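# Move the workbench hose from the red port to the blue port

## Task

At the workbench, release the hose's latch at the manifold's red port, then insert the hose into the blue port far enough that it locks. The robot must not topple or be left leaning, and nothing may be knocked or moved out of the work area; any of these fails the job.

## Robot and tools

ROBOT. A TidyBot++ wheeled base (0.54 m long, 0.50 m wide, 0.38 m tall) carries one seven-joint arm with a two-finger gripper. The arm's shoulder sits 0.12 m ahead of the base centre and 0.68 m above the floor. Cameras: base_camera on the base, wrist_camera looking along the hand. A loose object may sometimes get a brief push from outside.

FRAMES. Base frame: origin on the floor below the base centre, x forward, y left, z up, in metres. hand_pose is reported in this frame as the point between the finger pads. The hand's own z axis runs out along the fingers, and the fingers close along its y axis. The odometry frame is the base frame as it stood when the scene began. base_odometry counts wheel turns, so slip looks like travel. Heading is in radians, left positive, from -3.142 to 3.142. base_tilt is in degrees, positive when leaning forward or right.

move. One action per call, built from "base", "joints", "target", plus optional "speeds" and "min_time_s"; all named motions begin together.
- base: an object of offsets from where the base is now, measured along its current axes. translate_m (forward +) and strafe_m (left +) in metres, each -2 to 2; rotate_rad (counter-clockwise from above +) in radians, -6.3 to 6.3. A base move is cut off after 14 s (time_out).
- joints: an object of absolute targets by name. joint_1_rad to joint_7_rad in radians: joint_2_rad -2.249 to 2.249, joint_4_rad -2.579 to 2.579, joint_6_rad -2.099 to 2.099; joints 1, 3, 5, 7 turn freely and take the shorter way, so send steps under half a turn. joint_1_rad positive turns the arm clockwise seen from above, the reverse of rotate_rad. gripper_pos is 0 (open, about 85 mm gap) to 1 (closed).
- target: one list of seven numbers, an absolute hand pose in the base frame: x, y, z in metres, then quaternion qw, qx, qy, qz. With target, joints may only contain gripper_pos. The controller chooses the joint angles, so the elbow may swing and the hand may curve or overshoot. An unreachable pose is not refused; the arm may wander up to 10 s and report time_out.
- speeds: caps for this action only: translate_m and strafe_m 0.05 to 0.5 m/s (give one value when both are used), rotate_rad 0.1 to 1.57 rad/s.
- min_time_s: 0.1 to 8 s, a minimum duration for arm motions.
- cameras: list of "base_camera", "wrist_camera" or "all". blocking: true (default) waits until motion ends; false returns within about 0.5 s.
No action runs past 15 s. An unknown key makes a call invalid; an out-of-range number gets it refused, and a refusal or an unplanned stop cancels the later robot calls of that reply.

Other tools: wait(seconds 0 to 10, cameras) just lets time pass and reports state; stop(cameras) brakes all your motions, which then say "stopped"; zoom_image(camera, region [x0, y0, x1, y1] in pixels, at most 504 by 504) enlarges part of the newest image; read_manual gives licence texts; finished_scene(scene = current scene number) ends the scene, and the goal must then hold without the robot.

RESULTS. The "move" line says done or the worst status. base_status, joint_status, hand_status: done, moving, off_target (rested away from target, maybe still pushing), contact_stop, time_out, not_followed (a check withheld the command; "joint command not followed" or "pose unreachable", with "cause:" for self-collision). hand_target is where the joints' targets would put the hand. motor_effort is percent of maximum torque, peak in brackets. torque_fault freezes the arm for 10 s. Motor temperatures: MOTOR HOT from 60 °C; at 75 °C an over-temperature stop lets the arm sag and keys read limit_stop_at_motor_heat; resend targets afterwards. "ARM HIT" means a hard hit on the base or itself.

TIPS. Joints often stop a little short; fix by adding (wanted minus read) to the last command. For a hand target, add (wanted position minus hand_pose) to the last target's x, y, z. To keep a hand still, resend hand_target, not hand_pose. Loads make the arm sag. A hand pointing down reaches at most about 0.94 m high, only near the base. Low, close, forward-pointing targets can miss or drive the arm into the base; no check prevents base contact.

AVOID. Driving or turning while the arm is snagged above about 0.6 m, pulling or pushing sideways on a raised hand, or stretching far out over nearby furniture: these can tip the robot. Retract the arm or back away to right a lean. The arm does not avoid obstacles and keeps pressing when blocked. Do not slam into fixed or heavy things, drop parts, release moving parts, squeeze a resting part hard, or twist and yank the gripper.

Each tool is called as name([rows], argument=value, ...), one row to a line, values as JSON.

## Session

move()

Scene clock: 0.00 s.
Motor temperatures (°C): [38 42 36 41 45 47 52]
base_odometry: x=+0.000 y=+0.000 heading=+0.000
base_tilt: forward=-0.2 right=-0.1
base_status: not commanded
joint_positions: joint_1_rad=-0.002 joint_2_rad=-0.362 joint_3_rad=+3.136 joint_4_rad=-2.500 joint_5_rad=+0.022 joint_6_rad=-0.888 joint_7_rad=+1.549 gripper_pos=+0.000
joint_status: not commanded
motor_effort: joint_1_rad=+1 joint_2_rad=-2 joint_3_rad=+2 joint_4_rad=+14 joint_5_rad=-1 joint_6_rad=+2 joint_7_rad=+0
hand_pose: x=+0.2713 y=-0.0031 z=+0.5974 quat_wxyz=(+0.009, +0.998, -0.001, +0.058) (m; base frame)
hand_target: x=+0.2711 y=-0.0031 z=+0.5973 quat_wxyz=(+0.009, +0.998, -0.001, +0.058) (m; base frame)
hand_status: not commanded
pictures: base_camera, wrist_camera
Images, in order (width x height): base_camera 644x364, wrist_camera 644x476.

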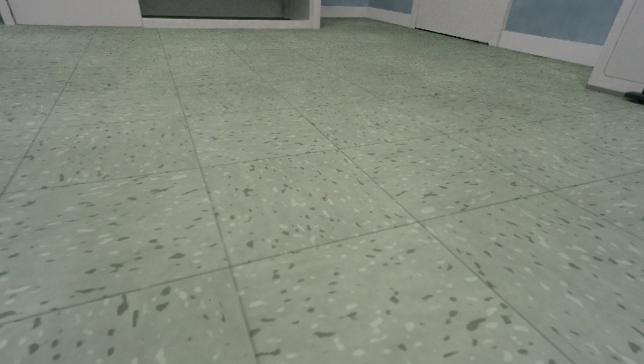

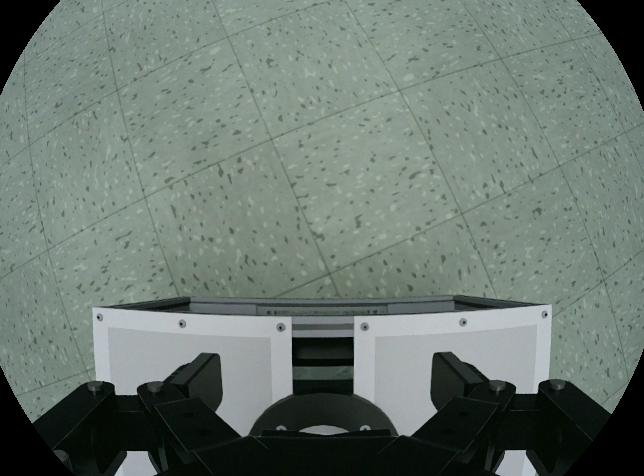

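move(joints={"joint_6_rad": 0.3}, cameras=["all"])

move(base={"rotate_rad": 1.3}, cameras=["all"])

move(base={"rotate_rad": 1.3}, cameras=["all"])

move(base={"rotate_rad": 1.3}, cameras=["all"])

move(base={"rotate_rad": 1.3}, cameras=["all"])

Scene clock: 7.73 s.
move: done
base_odometry: x=+0.000 y=+0.000 heading=+0.000
base_tilt: forward=-0.2 right=-0.2
base_status: not commanded
joint_positions: joint_1_rad=-0.002 joint_2_rad=-0.362 joint_3_rad=+3.136 joint_4_rad=-2.499 joint_5_rad=+0.022 joint_6_rad=+0.244 joint_7_rad=+1.549 gripper_pos=+0.000
joint_status: all done
motor_effort: joint_1_rad=+1(1) joint_2_rad=-6(7) joint_3_rad=+2(2) joint_4_rad=+18(18) joint_5_rad=-1(2) joint_6_rad=+9(10) joint_7_rad=+0(1)
hand_pose: x=+0.5303 y=+0.0060 z=+0.8080 quat_wxyz=(-0.003, +0.811, +0.005, +0.584) (m; base frame)
hand_target: x=+0.5352 y=+0.0065 z=+0.8243 quat_wxyz=(-0.004, +0.795, +0.005, +0.607) (m; base frame)
hand_status: not commanded
pictures: base_camera, wrist_camera
Images, in order (width x height): base_camera 644x364, wrist_camera 644x476.

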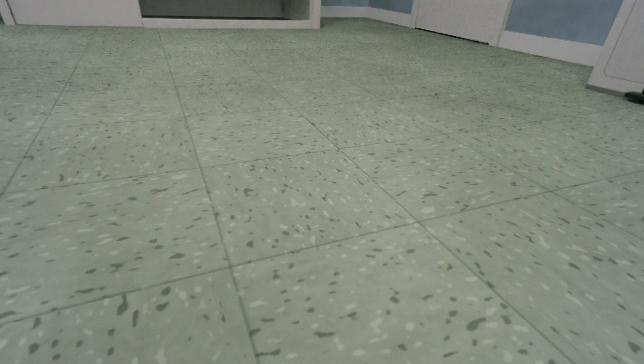

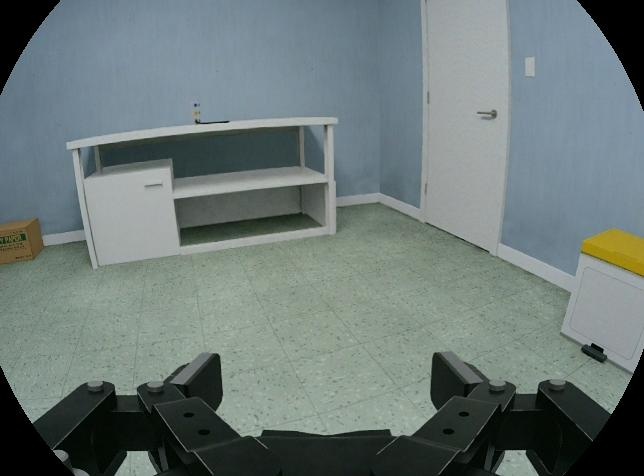

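Scene clock: 9.87 s.
move: done
base_odometry: x=+0.000 y=+0.000 heading=+1.299
base_tilt: forward=-0.2 right=-0.2
base_status: done
joint_positions: joint_1_rad=-0.002 joint_2_rad=-0.362 joint_3_rad=+3.136 joint_4_rad=-2.499 joint_5_rad=+0.022 joint_6_rad=+0.244 joint_7_rad=+1.549 gripper_pos=+0.000
joint_status: not commanded
motor_effort: joint_1_rad=+1(2) joint_2_rad=-5(7) joint_3_rad=+2(3) joint_4_rad=+18(18) joint_5_rad=-2(2) joint_6_rad=+9(10) joint_7_rad=+0(1)
hand_pose: x=+0.5303 y=+0.0061 z=+0.8080 quat_wxyz=(-0.003, +0.811, +0.005, +0.585) (m; base frame)
hand_target: x=+0.5352 y=+0.0065 z=+0.8243 quat_wxyz=(-0.004, +0.795, +0.005, +0.607) (m; base frame)
hand_status: not commanded
pictures: base_camera, wrist_camera
Images, in order (width x height): base_camera 644x364, wrist_camera 644x476.

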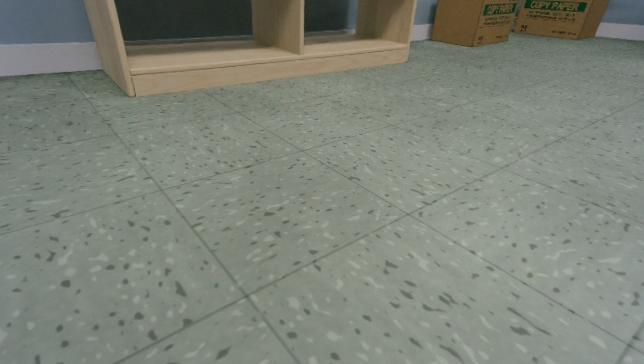

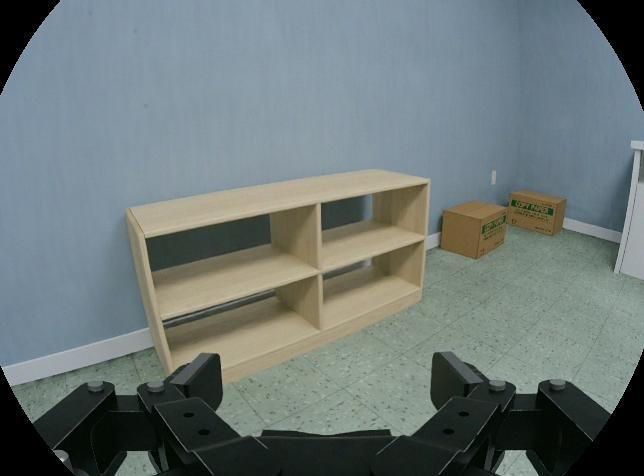

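Scene clock: 12.00 s.
move: done
base_odometry: x=+0.000 y=+0.000 heading=+2.598
base_tilt: forward=-0.2 right=-0.1
base_status: done
joint_positions: joint_1_rad=-0.002 joint_2_rad=-0.362 joint_3_rad=+3.136 joint_4_rad=-2.499 joint_5_rad=+0.022 joint_6_rad=+0.244 joint_7_rad=+1.549 gripper_pos=+0.000
joint_status: not commanded
motor_effort: joint_1_rad=+1(2) joint_2_rad=-6(8) joint_3_rad=+2(3) joint_4_rad=+18(18) joint_5_rad=-1(2) joint_6_rad=+9(10) joint_7_rad=+0(1)
hand_pose: x=+0.5303 y=+0.0061 z=+0.8080 quat_wxyz=(-0.003, +0.811, +0.005, +0.585) (m; base frame)
hand_target: x=+0.5352 y=+0.0065 z=+0.8243 quat_wxyz=(-0.004, +0.795, +0.005, +0.607) (m; base frame)
hand_status: not commanded
pictures: base_camera, wrist_camera
Images, in order (width x height): base_camera 644x364, wrist_camera 644x476.

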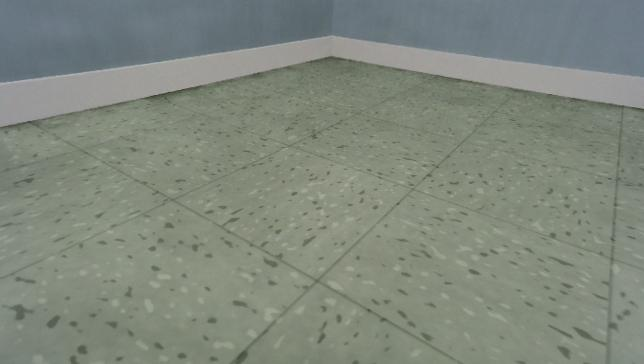

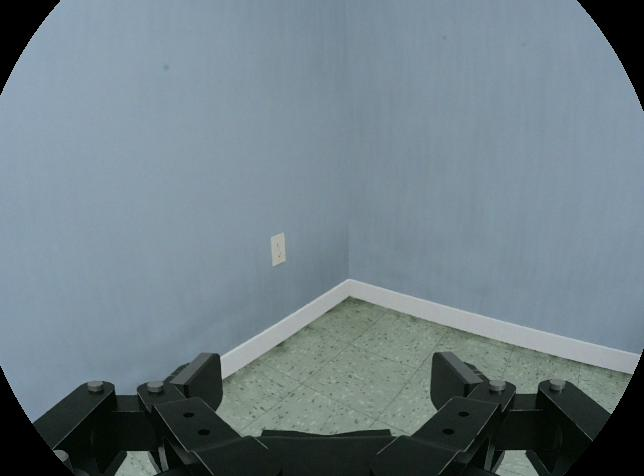

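Scene clock: 14.13 s.
move: done
base_odometry: x=+0.000 y=+0.000 heading=-2.386
base_tilt: forward=-0.2 right=-0.1
base_status: done
joint_positions: joint_1_rad=-0.002 joint_2_rad=-0.362 joint_3_rad=+3.136 joint_4_rad=-2.499 joint_5_rad=+0.022 joint_6_rad=+0.244 joint_7_rad=+1.549 gripper_pos=+0.000
joint_status: not commanded
motor_effort: joint_1_rad=+1(2) joint_2_rad=-6(7) joint_3_rad=+2(3) joint_4_rad=+18(18) joint_5_rad=+0(2) joint_6_rad=+9(10) joint_7_rad=+1(1)
hand_pose: x=+0.5303 y=+0.0061 z=+0.8080 quat_wxyz=(-0.004, +0.811, +0.005, +0.585) (m; base frame)
hand_target: x=+0.5352 y=+0.0065 z=+0.8243 quat_wxyz=(-0.004, +0.795, +0.005, +0.607) (m; base frame)
hand_status: not commanded
pictures: base_camera, wrist_camera
Images, in order (width x height): base_camera 644x364, wrist_camera 644x476.

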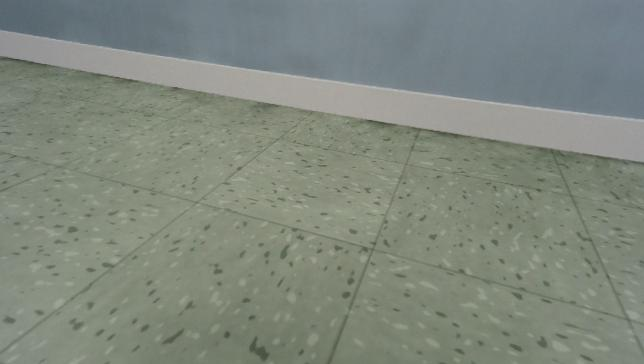

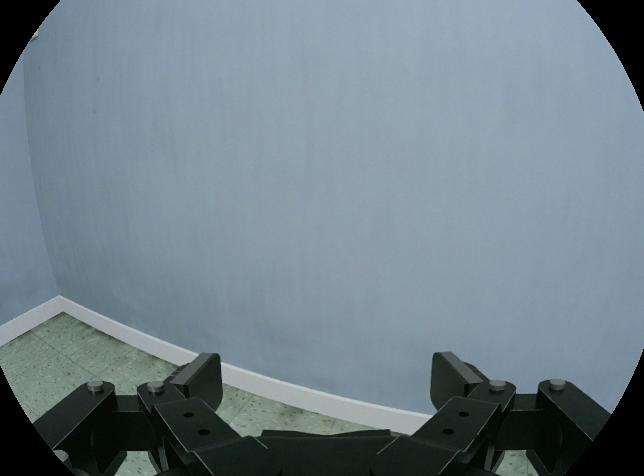

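Scene clock: 16.27 s.
move: done
base_odometry: x=+0.000 y=+0.000 heading=-1.087
base_tilt: forward=-0.2 right=-0.1
base_status: done
joint_positions: joint_1_rad=-0.002 joint_2_rad=-0.362 joint_3_rad=+3.136 joint_4_rad=-2.499 joint_5_rad=+0.022 joint_6_rad=+0.244 joint_7_rad=+1.549 gripper_pos=+0.000
joint_status: not commanded
motor_effort: joint_1_rad=+1(2) joint_2_rad=-6(7) joint_3_rad=+1(3) joint_4_rad=+18(18) joint_5_rad=-1(2) joint_6_rad=+9(10) joint_7_rad=+0(1)
hand_pose: x=+0.5303 y=+0.0062 z=+0.8080 quat_wxyz=(-0.004, +0.811, +0.005, +0.585) (m; base frame)
hand_target: x=+0.5352 y=+0.0065 z=+0.8243 quat_wxyz=(-0.004, +0.795, +0.005, +0.607) (m; base frame)
hand_status: not commanded
pictures: base_camera, wrist_camera
Images, in order (width x height): base_camera 644x364, wrist_camera 644x476.

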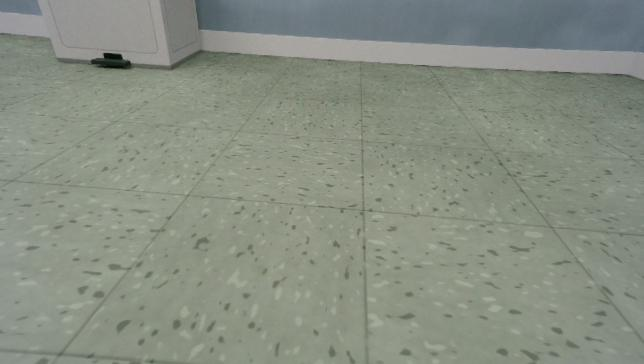

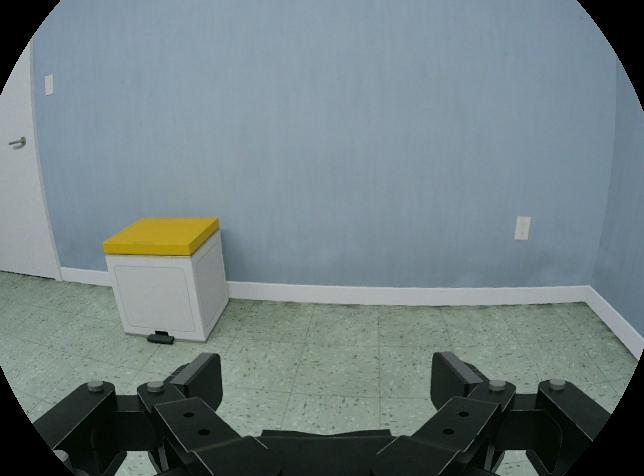

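move(base={"rotate_rad": 1.437}, cameras=[])

move(base={"translate_m": 1.3}, cameras=["all"])

Scene clock: 31.00 s.
move: done
base_odometry: x=+0.000 y=+0.000 heading=+0.349
base_tilt: forward=-0.1 right=-0.1
base_status: done
joint_positions: joint_1_rad=-0.002 joint_2_rad=-0.362 joint_3_rad=+3.136 joint_4_rad=-2.499 joint_5_rad=+0.022 joint_6_rad=+0.244 joint_7_rad=+1.549 gripper_pos=+0.000
joint_status: not commanded
motor_effort: joint_1_rad=+1(2) joint_2_rad=-6(8) joint_3_rad=+2(3) joint_4_rad=+18(18) joint_5_rad=-1(3) joint_6_rad=+10(10) joint_7_rad=+0(1)
hand_pose: x=+0.5303 y=+0.0062 z=+0.8080 quat_wxyz=(-0.004, +0.811, +0.005, +0.585) (m; base frame)
hand_target: x=+0.5352 y=+0.0065 z=+0.8243 quat_wxyz=(-0.004, +0.795, +0.005, +0.607) (m; base frame)
hand_status: not commanded
pictures: none
No camera images: "cameras" was empty.

Scene clock: 34.73 s.
move: done
base_odometry: x=+1.222 y=+0.444 heading=+0.349
base_tilt: forward=-0.1 right=-0.2
base_status: done
joint_positions: joint_1_rad=-0.002 joint_2_rad=-0.363 joint_3_rad=+3.136 joint_4_rad=-2.499 joint_5_rad=+0.022 joint_6_rad=+0.246 joint_7_rad=+1.549 gripper_pos=+0.000
joint_status: not commanded
motor_effort: joint_1_rad=+1(2) joint_2_rad=-5(8) joint_3_rad=+1(3) joint_4_rad=+17(18) joint_5_rad=-1(2) joint_6_rad=+9(10) joint_7_rad=+0(1)
hand_pose: x=+0.5304 y=+0.0062 z=+0.8086 quat_wxyz=(-0.004, +0.811, +0.005, +0.585) (m; base frame)
hand_target: x=+0.5352 y=+0.0065 z=+0.8243 quat_wxyz=(-0.004, +0.795, +0.005, +0.607) (m; base frame)
hand_status: not commanded
pictures: base_camera, wrist_camera
Images, in order (width x height): base_camera 644x364, wrist_camera 644x476.

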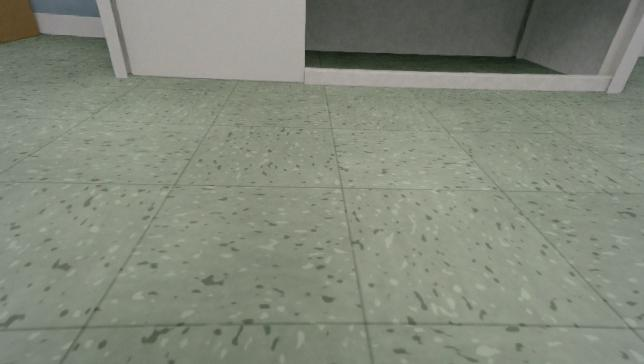

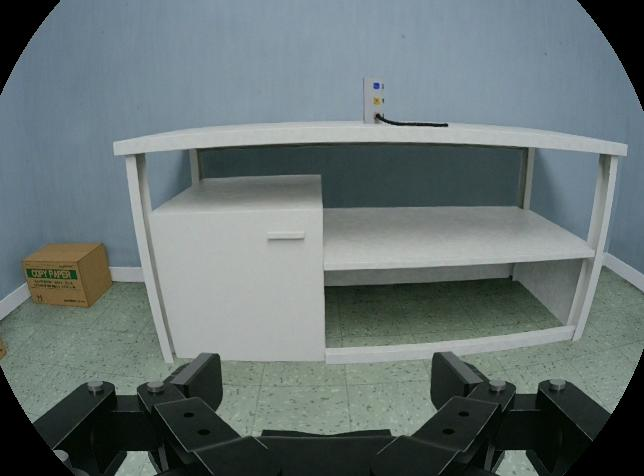

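zoom_image(camera="wrist_camera", region=[320, 60, 480, 160])

Scaled by 3.150.

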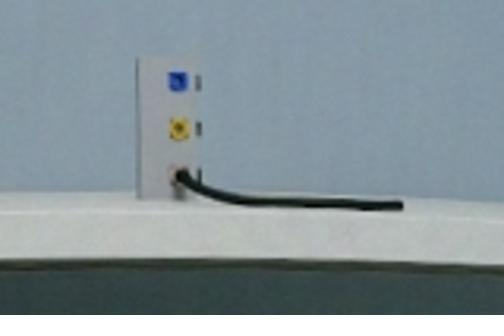

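move(base={"translate_m": 0.55, "strafe_m": -0.2}, target=[0.5, 0, 1.1, 0, 0.82, 0, 0.57], cameras=["all"])

zoom_image(camera="wrist_camera", region=[230, 60, 430, 260])

Scene clock: 56.43 s.
move: done
base_odometry: x=+1.807 y=+0.445 heading=+0.350
base_tilt: forward=-0.1 right=-0.1
base_status: done
joint_positions: joint_1_rad=-0.002 joint_2_rad=-0.444 joint_3_rad=+3.136 joint_4_rad=-1.569 joint_5_rad=+0.022 joint_6_rad=-0.794 joint_7_rad=+1.549 gripper_pos=+0.000
joint_status: not commanded
motor_effort: joint_1_rad=+1(2) joint_2_rad=-4(8) joint_3_rad=+2(3) joint_4_rad=+18(21) joint_5_rad=-1(2) joint_6_rad=+9(11) joint_7_rad=+0(1)
hand_pose: x=+0.5145 y=+0.0002 z=+1.0910 quat_wxyz=(+0.004, +0.819, -0.003, +0.574) (m; base frame)
hand_target: x=+0.5000 y=+0.0000 z=+1.1000 quat_wxyz=(+0.000, +0.821, +0.000, +0.571) (m; base frame)
hand_status: done (0.017 m and 0.7 deg from the pose sent, 0.293 m and 2.2 deg at the start)
pictures: base_camera, wrist_camera
Images, in order (width x height): base_camera 644x364, wrist_camera 644x476.

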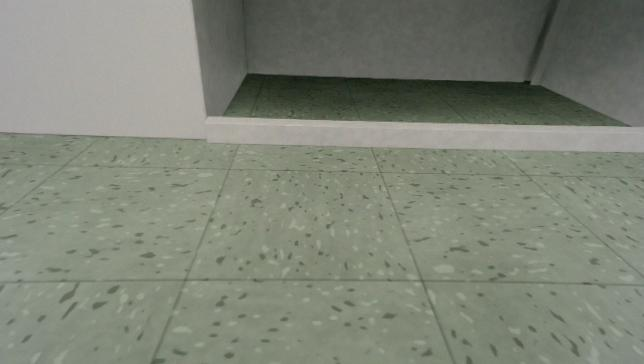

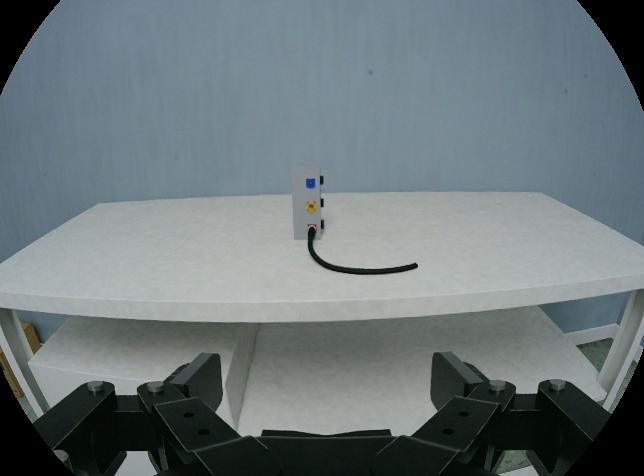

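Scaled by 2.520.

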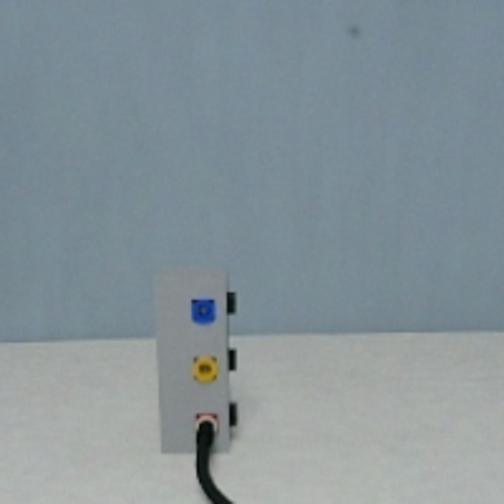

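move(base={"translate_m": 0.4}, target=[0.56, -0.06, 1.03, 0, 0.82, 0, 0.57], cameras=["wrist_camera"])

zoom_image(camera="wrist_camera", region=[222, 100, 422, 340])

Scene clock: 70.67 s.
move: done
base_odometry: x=+2.183 y=+0.582 heading=+0.349
base_tilt: forward=-0.2 right=-0.1
base_status: done
joint_positions: joint_1_rad=-0.146 joint_2_rad=-0.396 joint_3_rad=+3.403 joint_4_rad=-1.706 joint_5_rad=-0.048 joint_6_rad=-0.637 joint_7_rad=+1.732 gripper_pos=+0.000
joint_status: not commanded
motor_effort: joint_1_rad=+1(2) joint_2_rad=-7(9) joint_3_rad=+0(3) joint_4_rad=+19(20) joint_5_rad=-1(3) joint_6_rad=+9(10) joint_7_rad=+0(1)
hand_pose: x=+0.5528 y=-0.0662 z=+1.0324 quat_wxyz=(+0.008, +0.828, -0.009, +0.560) (m; base frame)
hand_target: x=+0.5600 y=-0.0600 z=+1.0300 quat_wxyz=(+0.000, +0.821, +0.000, +0.571) (m; base frame)
hand_status: done (0.010 m and 2.0 deg from the pose sent, 0.097 m and 0.7 deg at the start)
pictures: wrist_camera
Images, in order (width x height): wrist_camera 644x476.

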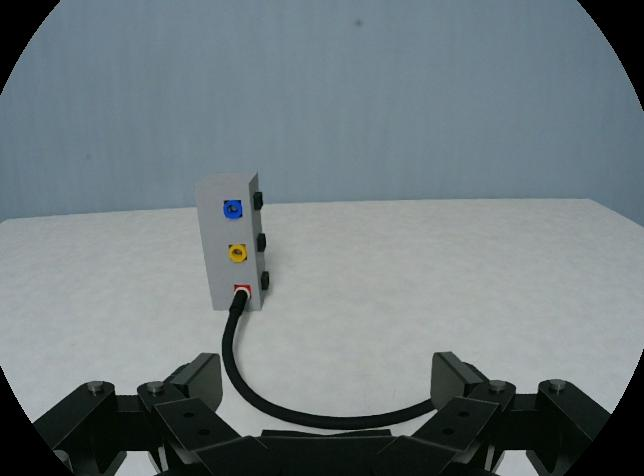

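Scaled by 2.100.

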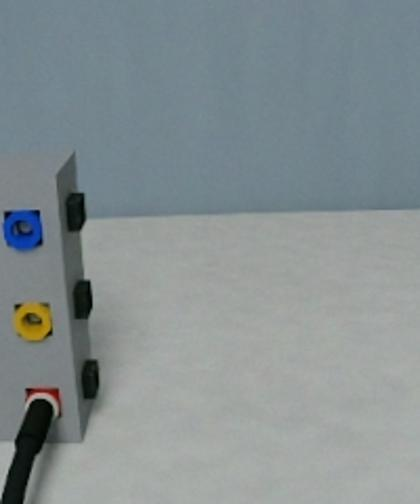

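move(target=[0.66, -0.03, 0.97, 0, 0.82, 0, 0.57], joints={"gripper_pos": 1}, cameras=["wrist_camera"])

zoom_image(camera="wrist_camera", region=[142, 100, 422, 380])

Scene clock: 83.20 s.
move: done
base_odometry: x=+2.183 y=+0.582 heading=+0.349
base_tilt: forward=-0.2 right=-0.1
base_status: not commanded
joint_positions: joint_1_rad=-0.146 joint_2_rad=-0.172 joint_3_rad=+3.382 joint_4_rad=-1.760 joint_5_rad=-0.138 joint_6_rad=-0.362 joint_7_rad=+1.757 gripper_pos=+0.999
joint_status: all done
motor_effort: joint_1_rad=+1(2) joint_2_rad=-14(17) joint_3_rad=+1(2) joint_4_rad=+20(21) joint_5_rad=-1(2) joint_6_rad=+8(10) joint_7_rad=+0(1)
hand_pose: x=+0.6530 y=-0.0437 z=+0.9748 quat_wxyz=(+0.004, +0.827, -0.012, +0.561) (m; base frame)
hand_target: x=+0.6600 y=-0.0300 z=+0.9700 quat_wxyz=(+0.000, +0.821, +0.000, +0.571) (m; base frame)
hand_status: done (0.016 m and 1.9 deg from the pose sent, 0.129 m and 2.0 deg at the start)
pictures: wrist_camera
Images, in order (width x height): wrist_camera 644x476.

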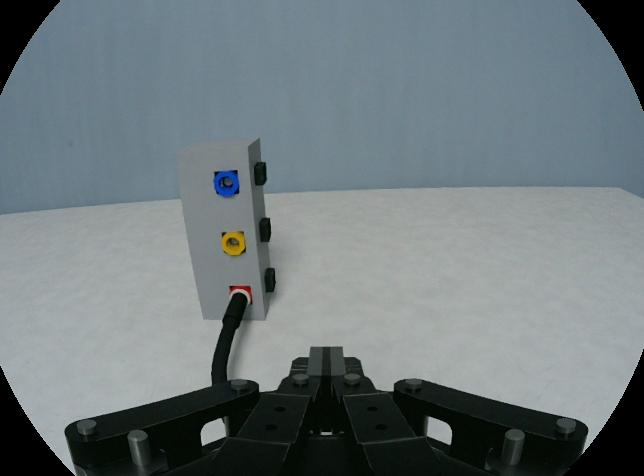

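Scaled by 1.800.

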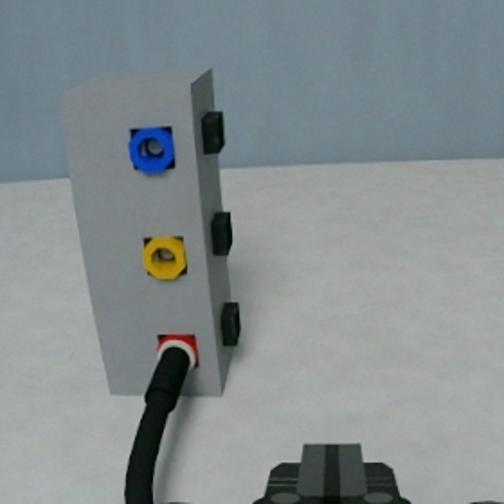

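move(target=[0.83, -0.055, 0.91, -0.123, 0.8, 0.177, 0.556], cameras=["wrist_camera"])

zoom_image(camera="wrist_camera", region=[142, 100, 422, 380])

Scene clock: 105.87 s.
move: done
base_odometry: x=+2.183 y=+0.582 heading=+0.349
base_tilt: forward=-0.2 right=-0.1
base_status: not commanded
joint_positions: joint_1_rad=+0.772 joint_2_rad=+0.460 joint_3_rad=+2.477 joint_4_rad=-1.326 joint_5_rad=-0.772 joint_6_rad=-0.545 joint_7_rad=+2.763 gripper_pos=+0.999
joint_status: not commanded
motor_effort: joint_1_rad=+1(2) joint_2_rad=-28(29) joint_3_rad=-5(6) joint_4_rad=+19(20) joint_5_rad=-5(6) joint_6_rad=+3(10) joint_7_rad=+0(1)
hand_pose: x=+0.8262 y=-0.0581 z=+0.9124 quat_wxyz=(-0.102, +0.809, +0.161, +0.557) (m; base frame)
hand_target: x=+0.8300 y=-0.0550 z=+0.9100 quat_wxyz=(-0.123, +0.802, +0.177, +0.557) (m; base frame)
hand_status: done (0.006 m and 3.2 deg from the pose sent, 0.189 m and 26.4 deg at the start)
pictures: wrist_camera
Images, in order (width x height): wrist_camera 644x476.

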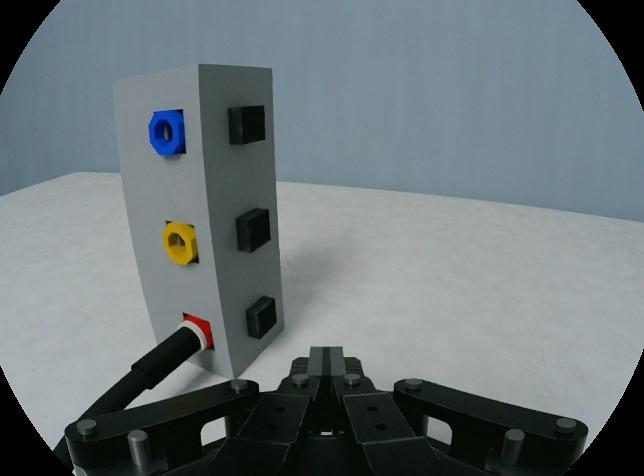

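Scaled by 1.800.

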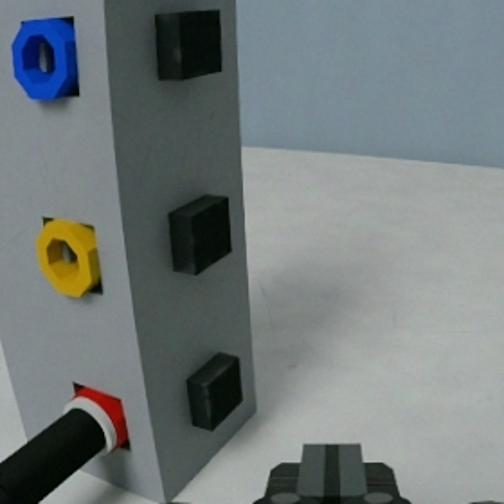

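move(target=[0.887, -0.032, 0.892, -0.123, 0.8, 0.177, 0.556], cameras=["wrist_camera"])

move(target=[0.887, -0.012, 0.892, -0.123, 0.8, 0.177, 0.556], min_time_s=1.5, cameras=["wrist_camera"])

Scene clock: 115.53 s.
move: done
base_odometry: x=+2.183 y=+0.582 heading=+0.349
base_tilt: forward=-0.1 right=-0.1
base_status: not commanded
joint_positions: joint_1_rad=+0.720 joint_2_rad=+0.629 joint_3_rad=+2.330 joint_4_rad=-1.185 joint_5_rad=-0.449 joint_6_rad=-0.532 joint_7_rad=+2.583 gripper_pos=+0.999
joint_status: not commanded
motor_effort: joint_1_rad=+1(2) joint_2_rad=-31(33) joint_3_rad=-8(8) joint_4_rad=+17(19) joint_5_rad=-5(6) joint_6_rad=+5(6) joint_7_rad=+1(1)
hand_pose: x=+0.8692 y=-0.0267 z=+0.8878 quat_wxyz=(-0.122, +0.807, +0.196, +0.544) (m; base frame)
hand_target: x=+0.8870 y=-0.0320 z=+0.8920 quat_wxyz=(-0.123, +0.802, +0.177, +0.557) (m; base frame)
hand_status: done (0.019 m and 2.7 deg from the pose sent, 0.069 m and 3.2 deg at the start)
pictures: wrist_camera
Images, in order (width x height): wrist_camera 644x476.

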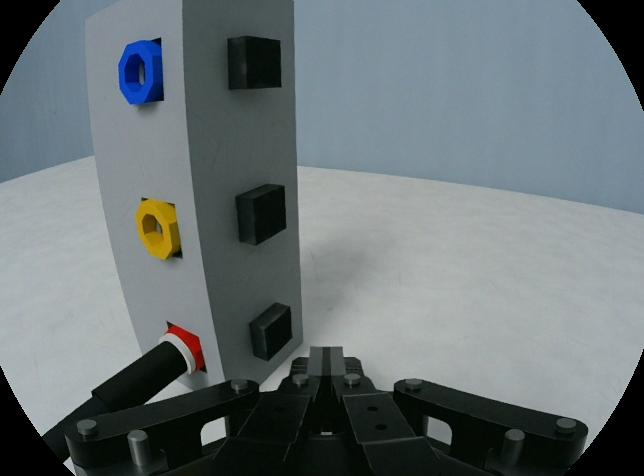

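Scene clock: 117.33 s.
move: done
base_odometry: x=+2.183 y=+0.582 heading=+0.349
base_tilt: forward=-0.1 right=-0.1
base_status: not commanded
joint_positions: joint_1_rad=+0.707 joint_2_rad=+0.629 joint_3_rad=+2.311 joint_4_rad=-1.185 joint_5_rad=-0.397 joint_6_rad=-0.505 joint_7_rad=+2.528 gripper_pos=+0.999
joint_status: not commanded
motor_effort: joint_1_rad=+1(2) joint_2_rad=-32(32) joint_3_rad=-8(8) joint_4_rad=+17(18) joint_5_rad=-4(5) joint_6_rad=+5(6) joint_7_rad=+1(1)
hand_pose: x=+0.8725 y=-0.0174 z=+0.8914 quat_wxyz=(-0.120, +0.807, +0.192, +0.546) (m; base frame)
hand_target: x=+0.8870 y=-0.0120 z=+0.8920 quat_wxyz=(-0.123, +0.802, +0.177, +0.557) (m; base frame)
hand_status: done (0.015 m and 2.2 deg from the pose sent, 0.024 m and 2.7 deg at the start)
pictures: wrist_camera
Images, in order (width x height): wrist_camera 644x476.

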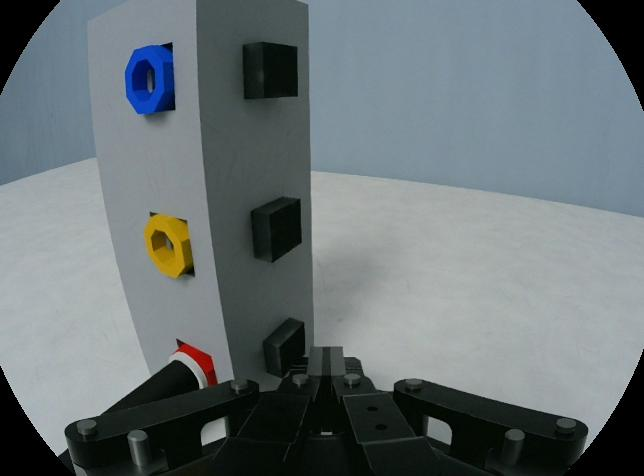

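move(target=[0.892, 0.002, 0.891, -0.123, 0.8, 0.177, 0.556], min_time_s=1.5, cameras=["wrist_camera"])

move(target=[0.892, 0.018, 0.891, -0.123, 0.8, 0.177, 0.556], min_time_s=1.5, cameras=["wrist_camera"])

Scene clock: 123.30 s.
move: done
base_odometry: x=+2.183 y=+0.582 heading=+0.349
base_tilt: forward=-0.1 right=+0.0
base_status: not commanded
joint_positions: joint_1_rad=+0.687 joint_2_rad=+0.629 joint_3_rad=+2.311 joint_4_rad=-1.185 joint_5_rad=-0.359 joint_6_rad=-0.481 joint_7_rad=+2.487 gripper_pos=+0.999
joint_status: not commanded
motor_effort: joint_1_rad=-1(1) joint_2_rad=-32(33) joint_3_rad=-8(9) joint_4_rad=+17(18) joint_5_rad=-5(6) joint_6_rad=+5(7) joint_7_rad=+0(1)
hand_pose: x=+0.8769 y=-0.0111 z=+0.8916 quat_wxyz=(-0.115, +0.807, +0.189, +0.547) (m; base frame)
hand_target: x=+0.8920 y=+0.0020 z=+0.8910 quat_wxyz=(-0.123, +0.802, +0.177, +0.557) (m; base frame)
hand_status: done (0.020 m and 2.1 deg from the pose sent, 0.028 m and 2.2 deg at the start)
pictures: wrist_camera
Images, in order (width x height): wrist_camera 644x476.

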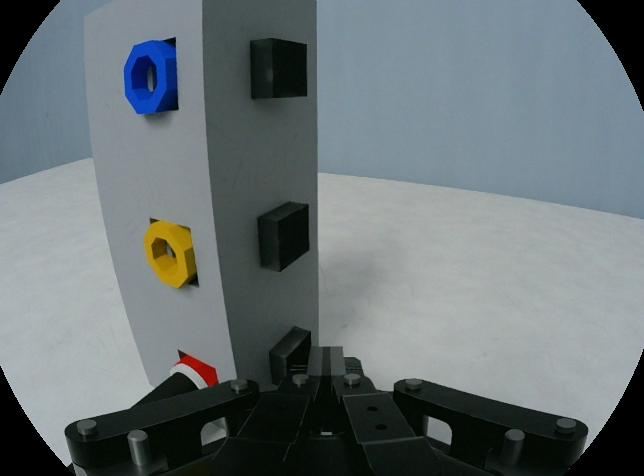

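Scene clock: 125.10 s.
move: off_target
base_odometry: x=+2.183 y=+0.582 heading=+0.349
base_tilt: forward=-0.1 right=-0.1
base_status: not commanded
joint_positions: joint_1_rad=+0.675 joint_2_rad=+0.629 joint_3_rad=+2.311 joint_4_rad=-1.185 joint_5_rad=-0.321 joint_6_rad=-0.452 joint_7_rad=+2.441 gripper_pos=+0.999
joint_status: not commanded
motor_effort: joint_1_rad=-2(3) joint_2_rad=-32(33) joint_3_rad=-10(10) joint_4_rad=+17(17) joint_5_rad=-5(6) joint_6_rad=+5(6) joint_7_rad=+1(1)
hand_pose: x=+0.8819 y=-0.0107 z=+0.8932 quat_wxyz=(-0.108, +0.808, +0.180, +0.551) (m; base frame)
hand_target: x=+0.8920 y=+0.0180 z=+0.8910 quat_wxyz=(-0.123, +0.802, +0.177, +0.557) (m; base frame)
hand_status: off_target (0.031 m and 2.0 deg from the pose sent, 0.033 m and 2.1 deg at the start)
pictures: wrist_camera
Images, in order (width x height): wrist_camera 644x476.

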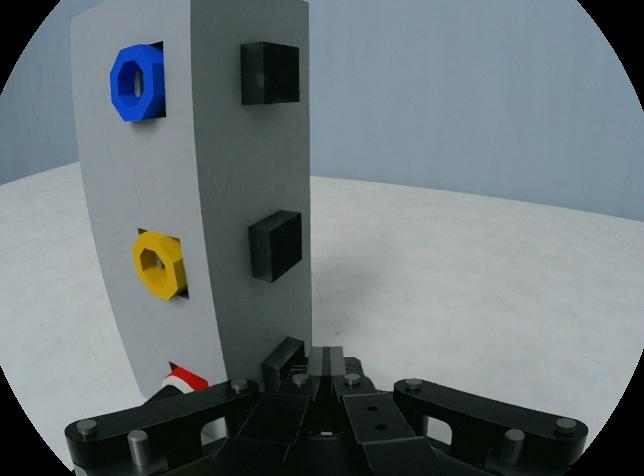

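move(target=[0.892, 0.055, 0.891, -0.123, 0.8, 0.177, 0.556], min_time_s=1.5, cameras=["wrist_camera"])

Scene clock: 130.07 s.
move: off_target
base_odometry: x=+2.183 y=+0.582 heading=+0.349
base_tilt: forward=-0.3 right=-0.1
base_status: not commanded
joint_positions: joint_1_rad=+0.641 joint_2_rad=+0.629 joint_3_rad=+2.319 joint_4_rad=-1.185 joint_5_rad=-0.246 joint_6_rad=-0.380 joint_7_rad=+2.341 gripper_pos=+0.999
joint_status: not commanded
motor_effort: joint_1_rad=-8(8) joint_2_rad=-33(35) joint_3_rad=-13(14) joint_4_rad=+15(17) joint_5_rad=-5(6) joint_6_rad=+5(5) joint_7_rad=+1(1)
hand_pose: x=+0.8943 y=-0.0084 z=+0.8995 quat_wxyz=(-0.097, +0.805, +0.157, +0.564) (m; base frame)
hand_target: x=+0.8920 y=+0.0550 z=+0.8910 quat_wxyz=(-0.123, +0.802, +0.177, +0.557) (m; base frame)
hand_status: off_target (0.064 m and 3.9 deg from the pose sent, 0.067 m and 2.0 deg at the start)
pictures: wrist_camera
Images, in order (width x height): wrist_camera 644x476.

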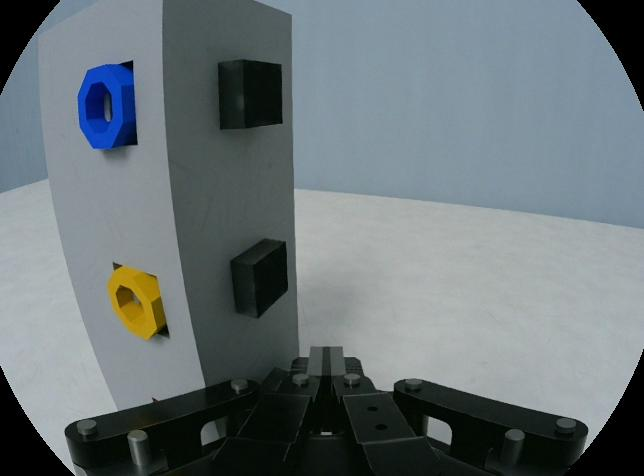

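move(target=[0.85, -0.05, 0.9, -0.123, 0.8, 0.177, 0.556], cameras=["wrist_camera"])

zoom_image(camera="wrist_camera", region=[90, 100, 370, 380])

Scene clock: 136.23 s.
move: done
base_odometry: x=+2.183 y=+0.582 heading=+0.349
base_tilt: forward=-0.1 right=-0.1
base_status: not commanded
joint_positions: joint_1_rad=+0.841 joint_2_rad=+0.629 joint_3_rad=+2.237 joint_4_rad=-1.217 joint_5_rad=-0.397 joint_6_rad=-0.443 joint_7_rad=+2.542 gripper_pos=+0.999
joint_status: not commanded
motor_effort: joint_1_rad=+1(8) joint_2_rad=-30(35) joint_3_rad=-8(13) joint_4_rad=+17(18) joint_5_rad=-4(5) joint_6_rad=+6(7) joint_7_rad=+1(1)
hand_pose: x=+0.8660 y=-0.0838 z=+0.9072 quat_wxyz=(-0.094, +0.801, +0.149, +0.572) (m; base frame)
hand_target: x=+0.8500 y=-0.0500 z=+0.9000 quat_wxyz=(-0.123, +0.802, +0.177, +0.557) (m; base frame)
hand_status: done (0.038 m and 5.0 deg from the pose sent, 0.061 m and 3.9 deg at the start)
pictures: wrist_camera
Images, in order (width x height): wrist_camera 644x476.

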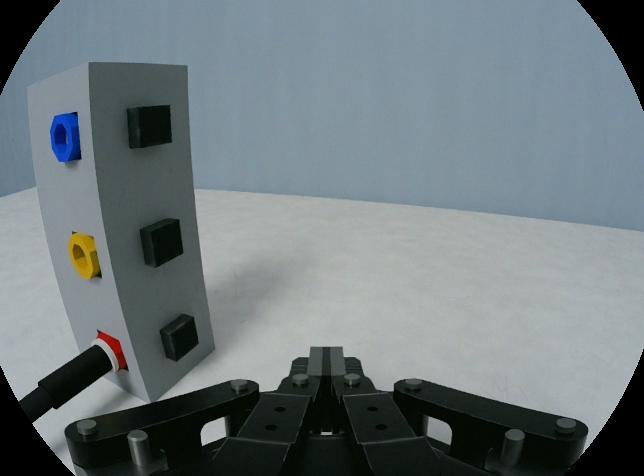

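Scaled by 1.800.

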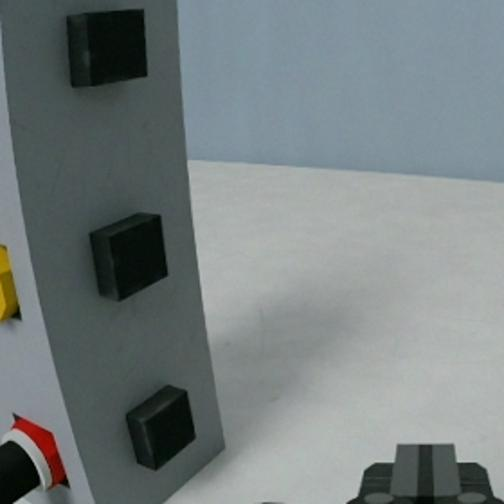

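move(target=[0.88, -0.1, 0.94, -0.347, 0.65, 0.499, 0.452])

move(target=[0.892, -0.055, 0.895, -0.347, 0.65, 0.499, 0.452], cameras=["wrist_camera"])

Scene clock: 149.23 s.
move: off_target
base_odometry: x=+2.183 y=+0.582 heading=+0.349
base_tilt: forward=-0.1 right=+0.0
base_status: not commanded
joint_positions: joint_1_rad=+0.540 joint_2_rad=+1.074 joint_3_rad=+2.622 joint_4_rad=-0.070 joint_5_rad=-0.627 joint_6_rad=-1.782 joint_7_rad=+2.804 gripper_pos=+0.999
joint_status: not commanded
motor_effort: joint_1_rad=+0(4) joint_2_rad=-40(45) joint_3_rad=-3(8) joint_4_rad=+11(18) joint_5_rad=-6(9) joint_6_rad=+1(6) joint_7_rad=+0(1)
hand_pose: x=+0.8117 y=-0.0827 z=+0.8755 quat_wxyz=(-0.256, +0.723, +0.459, +0.448) (m; base frame)
hand_target: x=+0.8003 y=-0.0698 z=+0.8392 quat_wxyz=(-0.297, +0.713, +0.477, +0.419) (m; base frame)
hand_status: off_target (0.096 m and 14.2 deg from the pose sent, 0.039 m and 54.8 deg at the start; a joint's target at an end of its range on 12 of 78 steps)
pictures: none

Scene clock: 150.17 s.
move: off_target
base_odometry: x=+2.183 y=+0.582 heading=+0.349
base_tilt: forward=-0.1 right=+0.0
base_status: not commanded
joint_positions: joint_1_rad=+0.489 joint_2_rad=+1.083 joint_3_rad=+2.623 joint_4_rad=-0.068 joint_5_rad=-0.648 joint_6_rad=-1.782 joint_7_rad=+2.812 gripper_pos=+0.999
joint_status: not commanded
motor_effort: joint_1_rad=-1(3) joint_2_rad=-37(40) joint_3_rad=-2(3) joint_4_rad=+10(11) joint_5_rad=-5(7) joint_6_rad=+1(2) joint_7_rad=+0(1)
hand_pose: x=+0.8157 y=-0.0453 z=+0.8750 quat_wxyz=(-0.274, +0.704, +0.478, +0.447) (m; base frame)
hand_target: x=+0.8248 y=-0.0333 z=+0.8193 quat_wxyz=(-0.307, +0.700, +0.485, +0.426) (m; base frame)
hand_status: off_target (0.079 m and 10.7 deg from the pose sent, 0.087 m and 14.2 deg at the start)
pictures: wrist_camera
Images, in order (width x height): wrist_camera 644x476.

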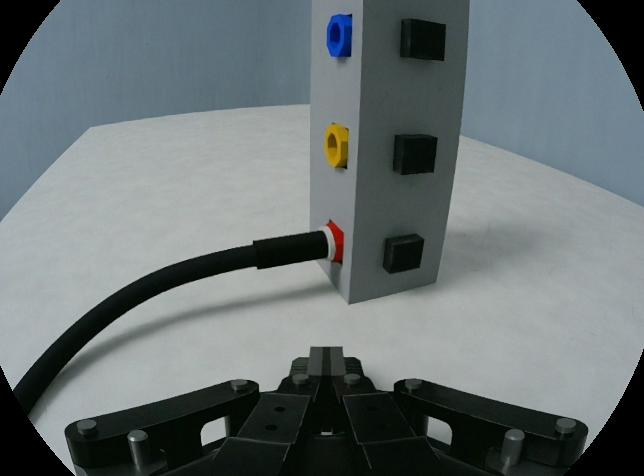

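move(target=[0.6, -0.1, 0.98, -0.248, 0.722, 0.377, 0.5])

move(base={"translate_m": 0.18, "strafe_m": -0.3}, cameras=["wrist_camera"])

"target": qw, qx, qy, qz must be a unit quaternion (the sum of their squares is 1)
Scene clock: 156.27 s.
base_odometry: x=+2.183 y=+0.582 heading=+0.349
base_tilt: forward=-0.2 right=-0.1
base_status: not commanded
joint_positions: joint_1_rad=+0.489 joint_2_rad=+1.083 joint_3_rad=+2.623 joint_4_rad=-0.068 joint_5_rad=-0.648 joint_6_rad=-1.782 joint_7_rad=+2.812 gripper_pos=+0.999
joint_status: not commanded
motor_effort: joint_1_rad=-1(3) joint_2_rad=-38(40) joint_3_rad=-2(3) joint_4_rad=+10(11) joint_5_rad=-6(7) joint_6_rad=+2(2) joint_7_rad=+0(1)
hand_pose: x=+0.8157 y=-0.0453 z=+0.8750 quat_wxyz=(-0.274, +0.704, +0.478, +0.447) (m; base frame)
hand_target: x=+0.8248 y=-0.0333 z=+0.8193 quat_wxyz=(-0.307, +0.700, +0.485, +0.426) (m; base frame)
hand_status: off_target (0.079 m and 10.7 deg from the pose sent, 0.087 m and 14.2 deg at the start)
pictures: none

not run: a call was refused earlier in this reply.

move(target=[0.6, -0.1, 0.98, -0.263, 0.728, 0.379, 0.506])

move(base={"translate_m": 0.18, "strafe_m": -0.3}, cameras=["wrist_camera"])

Scene clock: 161.60 s.
Motor temperatures (°C): [38 41 36 41 45 47 52]
move: done
base_odometry: x=+2.183 y=+0.582 heading=+0.349
base_tilt: forward=-0.1 right=+0.0
base_status: not commanded
joint_positions: joint_1_rad=+0.922 joint_2_rad=+0.391 joint_3_rad=+2.942 joint_4_rad=-1.137 joint_5_rad=-1.098 joint_6_rad=-1.781 joint_7_rad=+3.114 gripper_pos=+0.999
joint_status: not commanded
motor_effort: joint_1_rad=+1(3) joint_2_rad=-26(41) joint_3_rad=-2(5) joint_4_rad=+14(15) joint_5_rad=-9(10) joint_6_rad=+0(2) joint_7_rad=+0(1)
hand_pose: x=+0.5927 y=-0.0903 z=+0.9671 quat_wxyz=(-0.289, +0.736, +0.390, +0.472) (m; base frame)
hand_target: x=+0.6000 y=-0.1000 z=+0.9800 quat_wxyz=(-0.263, +0.728, +0.379, +0.506) (m; base frame)
hand_status: done (0.018 m and 5.1 deg from the pose sent, 0.246 m and 13.6 deg at the start)
pictures: none

Scene clock: 163.37 s.
move: done
base_odometry: x=+2.455 y=+0.362 heading=+0.350
base_tilt: forward=-0.2 right=+0.0
base_status: done
joint_positions: joint_1_rad=+0.928 joint_2_rad=+0.376 joint_3_rad=+2.948 joint_4_rad=-1.139 joint_5_rad=-1.104 joint_6_rad=-1.776 joint_7_rad=+3.116 gripper_pos=+0.999
joint_status: not commanded
motor_effort: joint_1_rad=+2(3) joint_2_rad=-24(30) joint_3_rad=-1(3) joint_4_rad=+14(15) joint_5_rad=-9(9) joint_6_rad=+0(2) joint_7_rad=+1(1)
hand_pose: x=+0.5912 y=-0.0920 z=+0.9727 quat_wxyz=(-0.279, +0.737, +0.389, +0.477) (m; base frame)
hand_target: x=+0.6000 y=-0.1000 z=+0.9800 quat_wxyz=(-0.263, +0.728, +0.379, +0.506) (m; base frame)
hand_status: not commanded
pictures: wrist_camera
Images, in order (width x height): wrist_camera 644x476.

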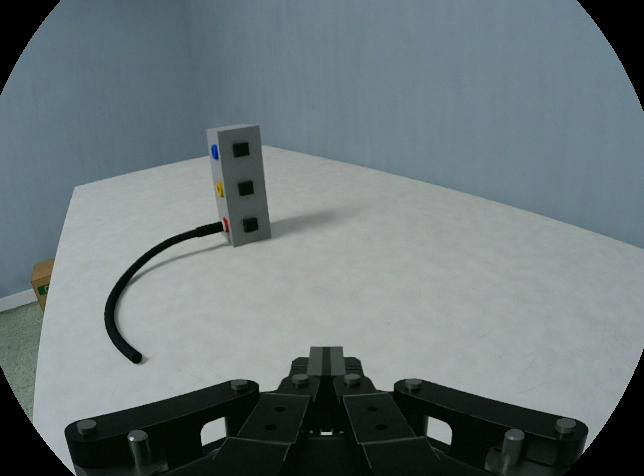

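move(target=[0.69, 0.17, 0.93, -0.347, 0.65, 0.499, 0.452], cameras=["wrist_camera"])

Scene clock: 169.70 s.
move: done
base_odometry: x=+2.455 y=+0.362 heading=+0.350
base_tilt: forward=-0.2 right=-0.1
base_status: not commanded
joint_positions: joint_1_rad=+0.554 joint_2_rad=+0.503 joint_3_rad=+2.554 joint_4_rad=-1.139 joint_5_rad=-0.953 joint_6_rad=-1.372 joint_7_rad=+3.112 gripper_pos=+0.999
joint_status: not commanded
motor_effort: joint_1_rad=+1(4) joint_2_rad=-27(28) joint_3_rad=-5(5) joint_4_rad=+16(16) joint_5_rad=-10(11) joint_6_rad=+2(2) joint_7_rad=+0(1)
hand_pose: x=+0.6690 y=+0.1727 z=+0.9507 quat_wxyz=(-0.347, +0.631, +0.519, +0.461) (m; base frame)
hand_target: x=+0.6900 y=+0.1700 z=+0.9300 quat_wxyz=(-0.348, +0.651, +0.500, +0.453) (m; base frame)
hand_status: done (0.030 m and 3.3 deg from the pose sent, 0.283 m and 18.2 deg at the start)
pictures: wrist_camera
Images, in order (width x height): wrist_camera 644x476.

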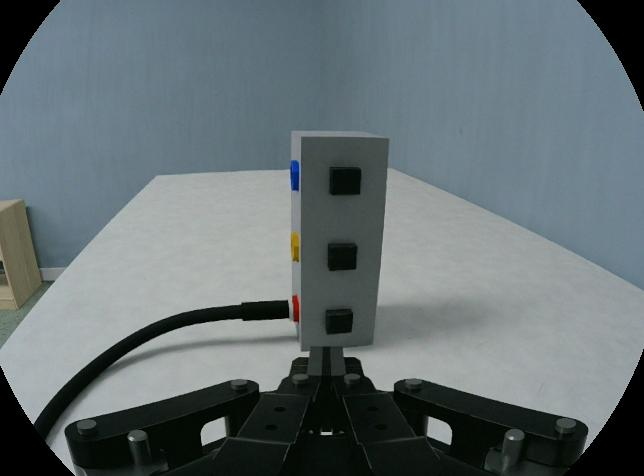

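move(target=[0.732, 0.245, 0.874, -0.347, 0.65, 0.499, 0.452], min_time_s=1.5, cameras=["wrist_camera"])

Scene clock: 177.37 s.
move: done
base_odometry: x=+2.455 y=+0.362 heading=+0.350
base_tilt: forward=-0.1 right=-0.2
base_status: not commanded
joint_positions: joint_1_rad=+0.461 joint_2_rad=+0.649 joint_3_rad=+2.384 joint_4_rad=-1.139 joint_5_rad=-0.792 joint_6_rad=-1.108 joint_7_rad=+3.091 gripper_pos=+0.999
joint_status: not commanded
motor_effort: joint_1_rad=+1(2) joint_2_rad=-30(31) joint_3_rad=-7(8) joint_4_rad=+16(16) joint_5_rad=-9(10) joint_6_rad=+1(2) joint_7_rad=+1(1)
hand_pose: x=+0.7195 y=+0.2384 z=+0.8976 quat_wxyz=(-0.341, +0.634, +0.516, +0.465) (m; base frame)
hand_target: x=+0.7320 y=+0.2450 z=+0.8740 quat_wxyz=(-0.348, +0.651, +0.500, +0.453) (m; base frame)
hand_status: done (0.027 m and 3.1 deg from the pose sent, 0.123 m and 3.3 deg at the start)
pictures: wrist_camera
Images, in order (width x height): wrist_camera 644x476.

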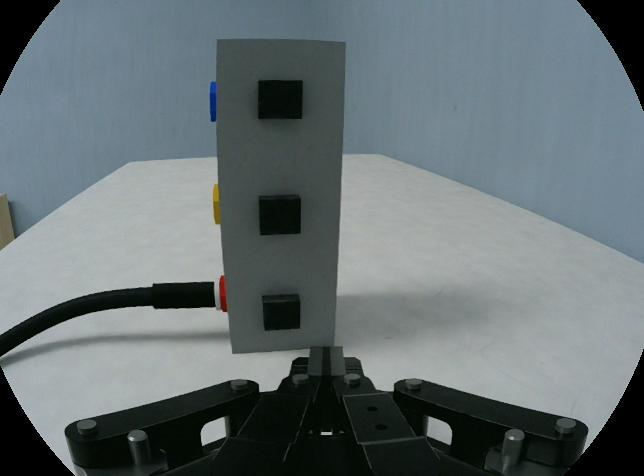

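move(target=[0.722, 0.3, 0.874, -0.347, 0.65, 0.499, 0.452], min_time_s=1.5, cameras=["wrist_camera"])

move(target=[0.722, 0.33, 0.874, -0.347, 0.65, 0.499, 0.452], min_time_s=1.5, cameras=["wrist_camera"])

Scene clock: 185.93 s.
move: done
base_odometry: x=+2.455 y=+0.362 heading=+0.350
base_tilt: forward=-0.1 right=+0.0
base_status: not commanded
joint_positions: joint_1_rad=+0.403 joint_2_rad=+0.649 joint_3_rad=+2.321 joint_4_rad=-1.160 joint_5_rad=-0.751 joint_6_rad=-0.981 joint_7_rad=+3.043 gripper_pos=+0.999
joint_status: not commanded
motor_effort: joint_1_rad=+0(2) joint_2_rad=-29(31) joint_3_rad=-8(8) joint_4_rad=+15(16) joint_5_rad=-7(9) joint_6_rad=+3(3) joint_7_rad=+0(1)
hand_pose: x=+0.7203 y=+0.2869 z=+0.9028 quat_wxyz=(-0.338, +0.634, +0.511, +0.472) (m; base frame)
hand_target: x=+0.7220 y=+0.3000 z=+0.8740 quat_wxyz=(-0.348, +0.651, +0.500, +0.453) (m; base frame)
hand_status: done (0.032 m and 3.4 deg from the pose sent, 0.066 m and 3.1 deg at the start)
pictures: wrist_camera
Images, in order (width x height): wrist_camera 644x476.

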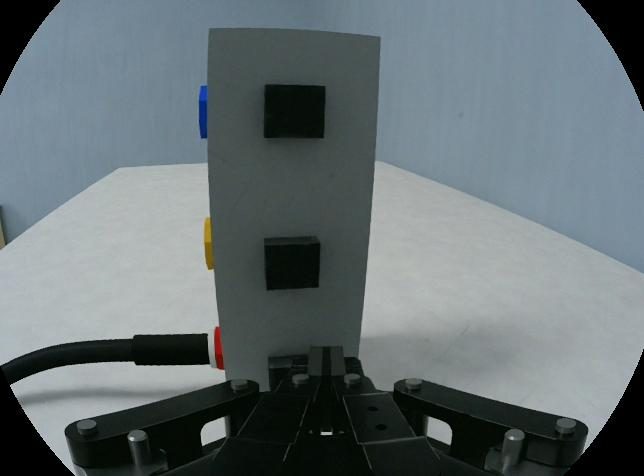

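Scene clock: 187.73 s.
move: off_target
base_odometry: x=+2.455 y=+0.362 heading=+0.350
base_tilt: forward=-0.2 right=-0.1
base_status: not commanded
joint_positions: joint_1_rad=+0.389 joint_2_rad=+0.657 joint_3_rad=+2.297 joint_4_rad=-1.160 joint_5_rad=-0.688 joint_6_rad=-0.911 joint_7_rad=+2.991 gripper_pos=+0.999
joint_status: not commanded
motor_effort: joint_1_rad=-5(8) joint_2_rad=-30(31) joint_3_rad=-10(11) joint_4_rad=+14(16) joint_5_rad=-9(9) joint_6_rad=+2(4) joint_7_rad=+0(1)
hand_pose: x=+0.7329 y=+0.2928 z=+0.8956 quat_wxyz=(-0.320, +0.649, +0.502, +0.473) (m; base frame)
hand_target: x=+0.7220 y=+0.3300 z=+0.8740 quat_wxyz=(-0.348, +0.651, +0.500, +0.453) (m; base frame)
hand_status: off_target (0.044 m and 3.9 deg from the pose sent, 0.052 m and 3.4 deg at the start)
pictures: wrist_camera
Images, in order (width x height): wrist_camera 644x476.

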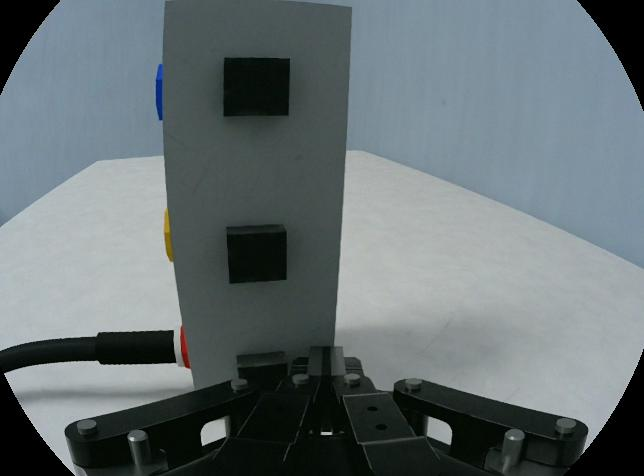

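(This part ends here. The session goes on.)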